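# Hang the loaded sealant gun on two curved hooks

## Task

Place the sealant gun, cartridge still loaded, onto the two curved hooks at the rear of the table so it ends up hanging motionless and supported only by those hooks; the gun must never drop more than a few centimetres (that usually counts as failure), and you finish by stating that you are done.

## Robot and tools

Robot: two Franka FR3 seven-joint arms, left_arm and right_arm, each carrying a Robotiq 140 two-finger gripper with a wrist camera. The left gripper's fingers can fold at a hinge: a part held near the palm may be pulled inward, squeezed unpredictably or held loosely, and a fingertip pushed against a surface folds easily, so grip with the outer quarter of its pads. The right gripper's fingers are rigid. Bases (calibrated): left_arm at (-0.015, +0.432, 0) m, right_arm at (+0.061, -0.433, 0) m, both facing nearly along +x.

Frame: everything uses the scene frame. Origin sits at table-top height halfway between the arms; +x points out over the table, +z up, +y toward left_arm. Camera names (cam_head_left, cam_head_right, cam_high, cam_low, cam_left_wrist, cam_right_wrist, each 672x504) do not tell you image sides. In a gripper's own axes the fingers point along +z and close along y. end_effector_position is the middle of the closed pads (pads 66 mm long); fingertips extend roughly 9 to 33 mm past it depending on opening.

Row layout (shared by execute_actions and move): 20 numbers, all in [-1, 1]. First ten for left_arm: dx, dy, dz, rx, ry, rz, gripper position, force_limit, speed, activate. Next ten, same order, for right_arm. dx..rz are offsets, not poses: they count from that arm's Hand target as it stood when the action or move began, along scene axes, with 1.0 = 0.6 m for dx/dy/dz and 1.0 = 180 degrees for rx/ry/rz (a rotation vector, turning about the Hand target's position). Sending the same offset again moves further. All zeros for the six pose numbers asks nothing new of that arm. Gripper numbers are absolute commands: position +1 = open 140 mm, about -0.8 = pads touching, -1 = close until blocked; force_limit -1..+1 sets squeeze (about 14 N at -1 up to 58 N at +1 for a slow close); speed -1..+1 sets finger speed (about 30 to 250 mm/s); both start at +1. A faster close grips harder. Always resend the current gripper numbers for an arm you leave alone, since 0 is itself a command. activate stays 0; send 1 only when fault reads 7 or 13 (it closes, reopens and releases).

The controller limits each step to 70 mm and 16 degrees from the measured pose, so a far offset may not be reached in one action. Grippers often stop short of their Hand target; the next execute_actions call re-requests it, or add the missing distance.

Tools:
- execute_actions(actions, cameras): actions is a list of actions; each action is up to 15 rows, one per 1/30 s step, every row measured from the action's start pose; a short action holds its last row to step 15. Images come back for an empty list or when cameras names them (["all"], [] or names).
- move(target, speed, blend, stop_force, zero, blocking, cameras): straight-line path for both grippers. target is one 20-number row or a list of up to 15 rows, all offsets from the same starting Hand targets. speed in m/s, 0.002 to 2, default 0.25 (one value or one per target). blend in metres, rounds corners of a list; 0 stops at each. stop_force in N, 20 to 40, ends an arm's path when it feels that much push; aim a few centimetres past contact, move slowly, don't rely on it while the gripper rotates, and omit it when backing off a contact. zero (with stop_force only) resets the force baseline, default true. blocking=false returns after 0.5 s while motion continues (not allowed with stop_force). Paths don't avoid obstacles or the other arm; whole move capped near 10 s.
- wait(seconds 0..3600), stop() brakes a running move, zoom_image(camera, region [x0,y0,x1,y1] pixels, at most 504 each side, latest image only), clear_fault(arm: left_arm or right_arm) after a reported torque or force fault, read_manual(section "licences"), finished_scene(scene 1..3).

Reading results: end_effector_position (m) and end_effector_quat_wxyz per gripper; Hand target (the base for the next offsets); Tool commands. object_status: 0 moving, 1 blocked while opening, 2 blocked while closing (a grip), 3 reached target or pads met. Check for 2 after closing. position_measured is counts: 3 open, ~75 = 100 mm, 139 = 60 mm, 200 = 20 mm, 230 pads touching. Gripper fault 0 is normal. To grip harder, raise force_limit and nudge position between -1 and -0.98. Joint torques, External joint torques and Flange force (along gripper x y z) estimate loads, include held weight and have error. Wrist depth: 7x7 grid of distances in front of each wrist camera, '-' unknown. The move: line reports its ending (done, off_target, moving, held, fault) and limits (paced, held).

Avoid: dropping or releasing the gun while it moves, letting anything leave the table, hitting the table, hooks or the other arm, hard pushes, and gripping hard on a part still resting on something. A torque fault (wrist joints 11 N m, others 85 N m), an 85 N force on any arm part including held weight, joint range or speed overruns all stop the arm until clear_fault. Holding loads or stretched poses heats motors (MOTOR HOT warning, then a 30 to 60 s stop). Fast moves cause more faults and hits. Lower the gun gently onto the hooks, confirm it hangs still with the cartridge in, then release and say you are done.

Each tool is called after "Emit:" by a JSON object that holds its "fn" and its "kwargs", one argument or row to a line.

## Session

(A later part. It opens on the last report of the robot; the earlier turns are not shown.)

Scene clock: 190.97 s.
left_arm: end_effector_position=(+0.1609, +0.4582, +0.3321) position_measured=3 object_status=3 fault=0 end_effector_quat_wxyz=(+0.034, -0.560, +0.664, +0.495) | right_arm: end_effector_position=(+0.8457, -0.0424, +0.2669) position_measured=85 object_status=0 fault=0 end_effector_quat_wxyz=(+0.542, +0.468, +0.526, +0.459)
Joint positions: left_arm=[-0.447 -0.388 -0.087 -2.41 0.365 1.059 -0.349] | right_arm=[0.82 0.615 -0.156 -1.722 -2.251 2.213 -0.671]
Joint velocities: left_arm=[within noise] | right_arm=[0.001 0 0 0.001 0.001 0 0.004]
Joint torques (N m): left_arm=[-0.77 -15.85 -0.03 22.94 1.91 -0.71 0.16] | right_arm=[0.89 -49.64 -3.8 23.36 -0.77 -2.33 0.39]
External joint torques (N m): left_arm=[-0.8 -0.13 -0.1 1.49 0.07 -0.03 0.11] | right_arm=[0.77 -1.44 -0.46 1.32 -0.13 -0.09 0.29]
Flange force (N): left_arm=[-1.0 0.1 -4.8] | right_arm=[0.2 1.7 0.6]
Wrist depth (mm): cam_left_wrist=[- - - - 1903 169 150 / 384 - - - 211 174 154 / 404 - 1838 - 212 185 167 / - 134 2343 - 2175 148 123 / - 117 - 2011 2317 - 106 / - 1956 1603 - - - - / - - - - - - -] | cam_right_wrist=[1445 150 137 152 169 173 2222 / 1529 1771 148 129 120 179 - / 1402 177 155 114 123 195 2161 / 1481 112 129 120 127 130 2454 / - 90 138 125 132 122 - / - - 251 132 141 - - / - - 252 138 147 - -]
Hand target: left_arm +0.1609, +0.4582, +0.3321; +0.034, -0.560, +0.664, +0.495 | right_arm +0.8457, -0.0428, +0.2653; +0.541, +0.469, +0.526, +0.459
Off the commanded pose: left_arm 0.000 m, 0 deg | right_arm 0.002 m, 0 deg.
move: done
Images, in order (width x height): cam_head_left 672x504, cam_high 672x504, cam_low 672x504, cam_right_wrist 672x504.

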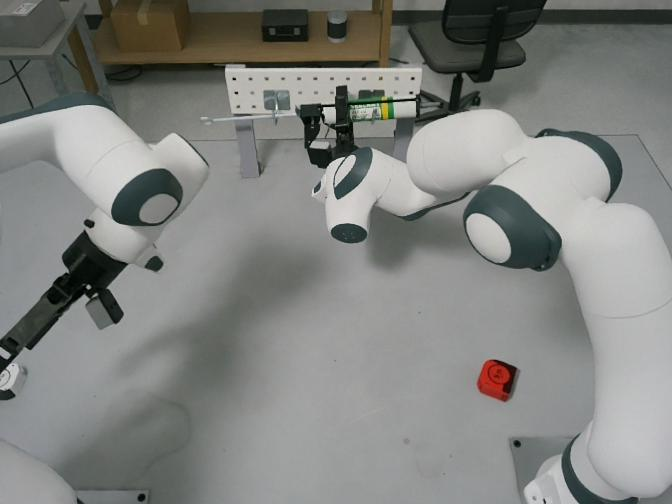

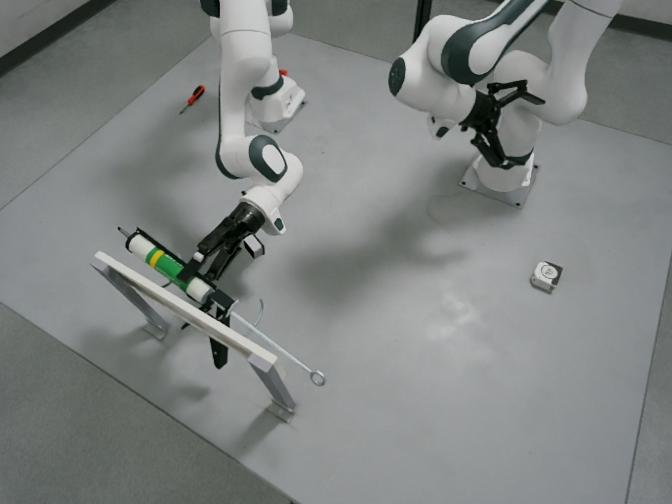

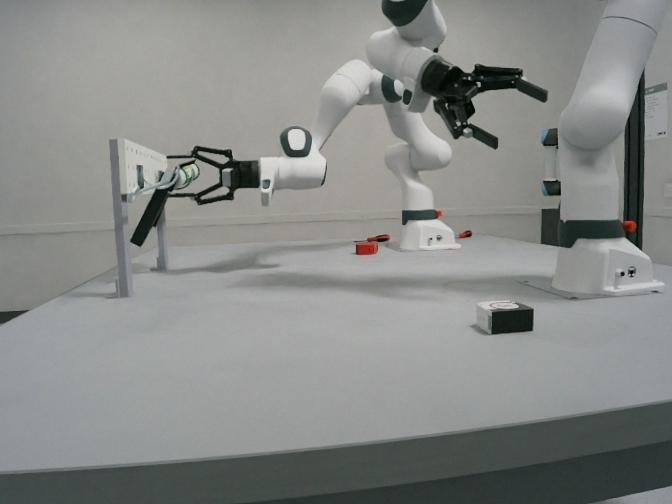

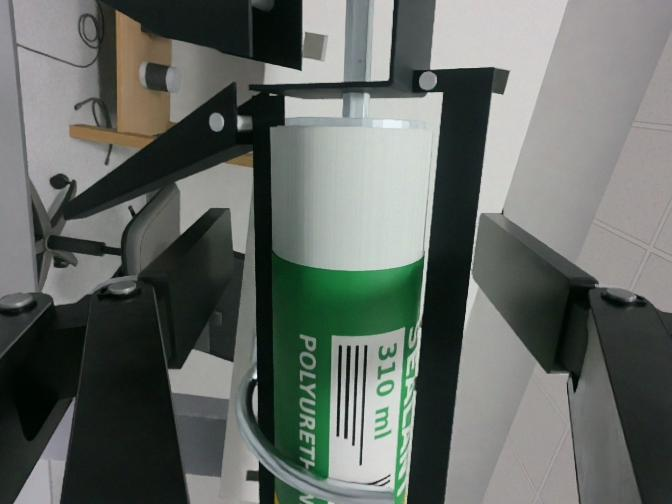

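Emit:
{"fn": "move", "kwargs": {
  "target": [0,0,0,0,0,0,1,1,1,0,0,0,0,0,0,0,1,0,-1,0],
  "cameras": ["cam_low","cam_right_wrist"]
}}

Emit:
{"fn": "zoom_image", "kwargs": {
  "camera": "cam_low",
  "region": [100, 90, 280, 240]
}}

Scene clock: 197.80 s.
left_arm: end_effector_position=(+0.1609, +0.4582, +0.3321) position_measured=3 object_status=3 fault=0 end_effector_quat_wxyz=(+0.034, -0.560, +0.664, +0.495) | right_arm: end_effector_position=(+0.8457, -0.0424, +0.2669) position_measured=3 object_status=0 fault=0 end_effector_quat_wxyz=(+0.542, +0.468, +0.526, +0.459)
Joint positions: left_arm=[-0.447 -0.388 -0.087 -2.41 0.365 1.059 -0.349] | right_arm=[0.82 0.615 -0.156 -1.722 -2.251 2.213 -0.67]
Joint torques (N m): left_arm=[-0.78 -15.82 -0.02 22.94 1.9 -0.7 0.18] | right_arm=[1.05 -49.59 -3.77 23.38 -0.77 -2.29 0.29]
External joint torques (N m): left_arm=[-0.8 -0.02 -0.08 1.45 0.06 -0.02 0.13] | right_arm=[0.92 -1.29 -0.46 1.32 -0.14 -0.07 0.2]
Flange force (N): left_arm=[-0.9 -0.2 -4.9] | right_arm=[0.7 1.6 0.8]
Wrist depth (mm): cam_left_wrist=[- 371 - 538 2317 169 150 / - - - - - 174 154 / - 519 - 2317 210 185 168 / 446 134 1921 1705 - 147 124 / - 117 - 1956 - - 106 / - - - - - - - / - - - - - - -] | cam_right_wrist=[1436 1581 137 154 169 173 - / 1659 1758 148 129 120 180 2332 / 1436 184 154 114 123 189 2355 / - 1138 1132 120 127 151 120 / - 1178 217 125 132 - 116 / 246 252 250 132 140 - - / 1963 260 251 138 147 - -]
Hand target: left_arm +0.1609, +0.4582, +0.3321; +0.034, -0.560, +0.664, +0.495 | right_arm +0.8457, -0.0428, +0.2653; +0.541, +0.469, +0.526, +0.459
Off the commanded pose: left_arm 0.000 m, 0 deg | right_arm 0.002 m, 0 deg.
move: done

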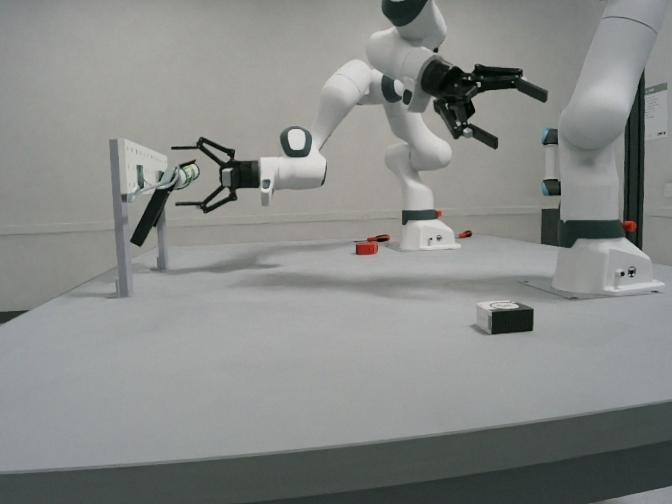

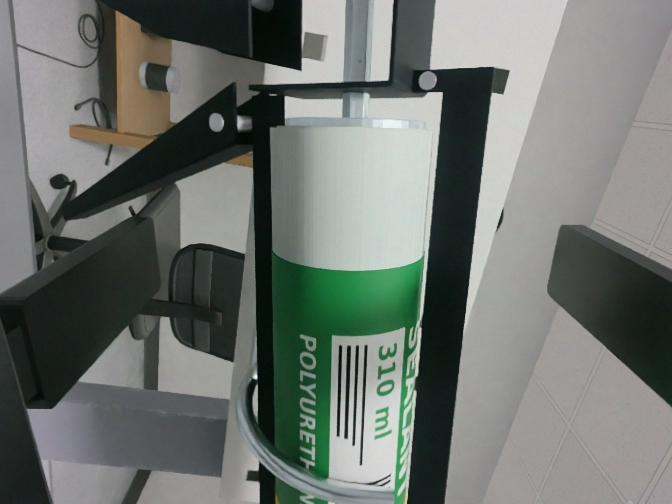

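Scaled by 2.800 from the camera's image (finer frame: 960x720).

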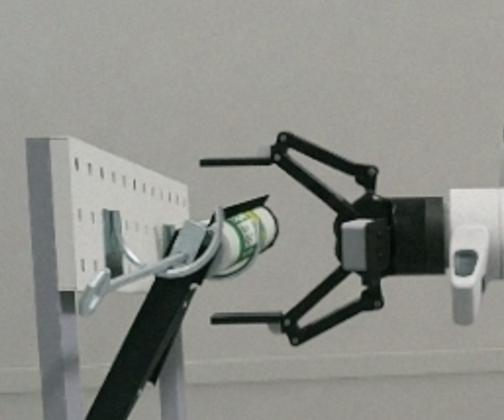

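Emit:
{"fn": "move", "kwargs": {
  "target": [0,0,0,0,0,0,1,1,1,0,-0.2,0,0,0,0,0,1,0,-1,0],
  "speed": 0.1,
  "cameras": ["cam_low","cam_right_wrist","cam_high","cam_head_left"]
}}

Emit:
{"fn": "zoom_image", "kwargs": {
  "camera": "cam_low",
  "region": [100, 110, 250, 260]
}}

Emit:
{"fn": "zoom_image", "kwargs": {
  "camera": "cam_high",
  "region": [80, 200, 330, 400]
}}

Scene clock: 209.17 s.
left_arm: end_effector_position=(+0.1609, +0.4582, +0.3321) position_measured=3 object_status=3 fault=0 end_effector_quat_wxyz=(+0.034, -0.560, +0.664, +0.495) | right_arm: end_effector_position=(+0.7259, -0.0416, +0.2638) position_measured=3 object_status=3 fault=0 end_effector_quat_wxyz=(+0.541, +0.466, +0.529, +0.458)
Joint positions: left_arm=[-0.447 -0.388 -0.087 -2.41 0.365 1.059 -0.349] | right_arm=[0.953 0.392 -0.118 -2.097 -2.192 2.024 -0.635]
Joint velocities: left_arm=[within noise] | right_arm=[-0.002 0 0 0 0 -0.003 0.002]
Joint torques (N m): left_arm=[-0.78 -15.92 -0.04 22.94 1.9 -0.7 0.18] | right_arm=[1.21 -42.4 -2.36 20.8 -0.55 -2.64 0.3]
External joint torques (N m): left_arm=[-0.73 -0.14 -0.02 1.45 0.07 -0.03 0.14] | right_arm=[1.22 -2.14 -0.42 0.86 0.26 -0.37 0.2]
Flange force (N): left_arm=[-1.1 0.1 -4.5] | right_arm=[-1.3 3.4 -3.1]
Wrist depth (mm): cam_left_wrist=[- 377 - - - 169 150 / 366 - - - 2292 174 154 / - 537 648 2268 210 185 167 / - 135 - - - 147 124 / - 117 - - - 2070 106 / - - - - - - - / - - - - - - -] | cam_right_wrist=[397 1826 250 259 279 - - / 404 2013 269 234 284 - - / - 1840 314 235 303 - - / - 1246 1260 244 2332 151 2084 / - 358 364 256 - - 116 / 489 2506 1260 272 - - - / - 2872 2944 279 - - -]
Hand target: left_arm +0.1609, +0.4582, +0.3321; +0.034, -0.560, +0.664, +0.495 | right_arm +0.7257, -0.0428, +0.2653; +0.541, +0.469, +0.526, +0.459
Off the commanded pose: left_arm 0.000 m, 0 deg | right_arm 0.002 m, 1 deg.
move: done
Images, in order (width x height): cam_head_left 672x504, cam_high 672x504, cam_low 672x504, cam_right_wrist 672x504.

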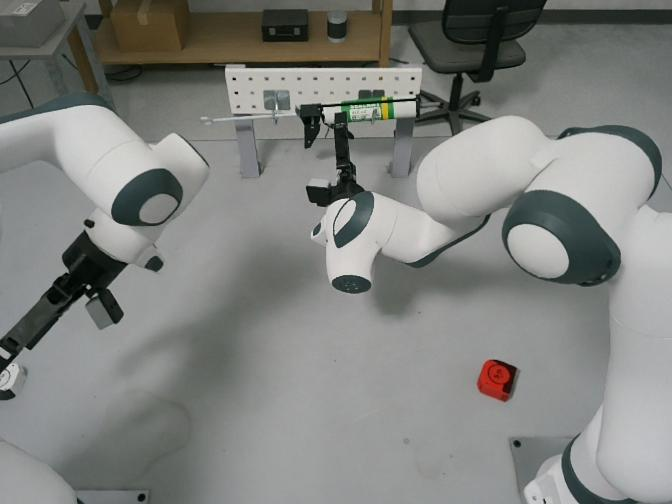

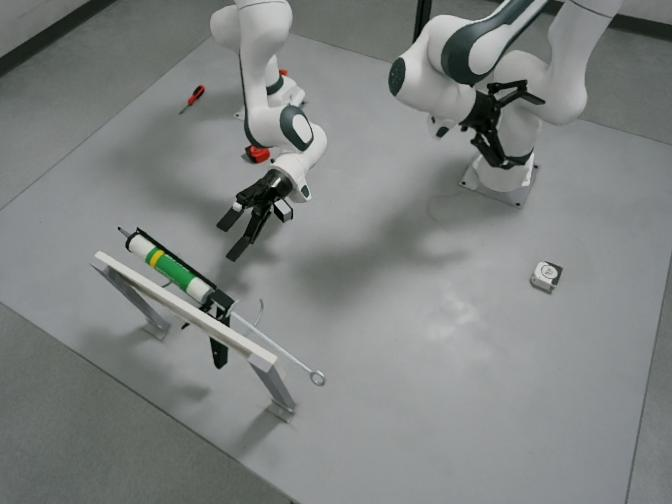

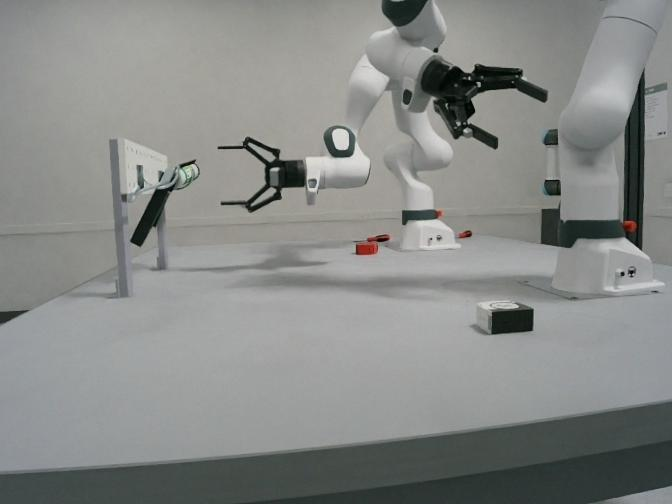

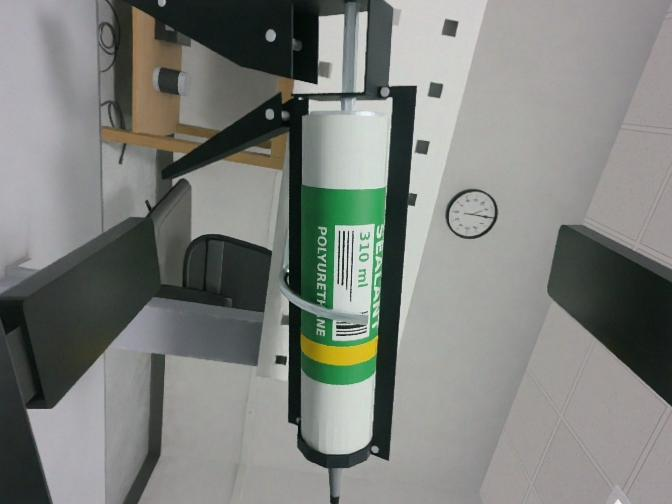

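Scaled by 3.360 from the camera's image (finer frame: 960x720).

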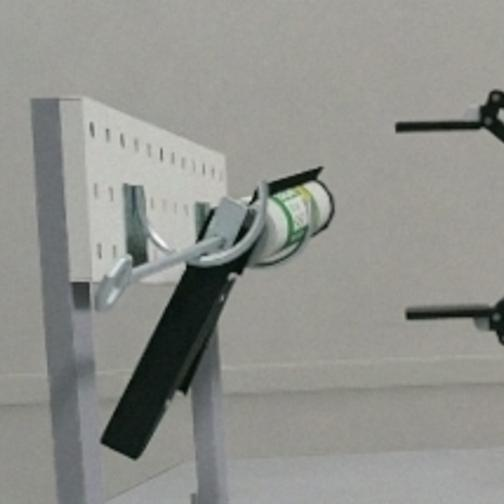

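Scaled by 2.016 from the camera's image (finer frame: 960x720).

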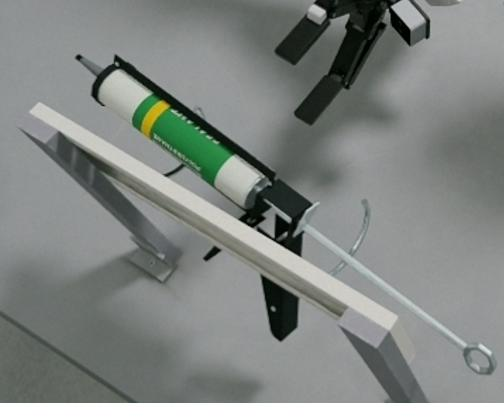

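Emit:
{"fn": "finished_scene", "kwargs": {
  "scene": 3
}}

The scene is finished: the task was done.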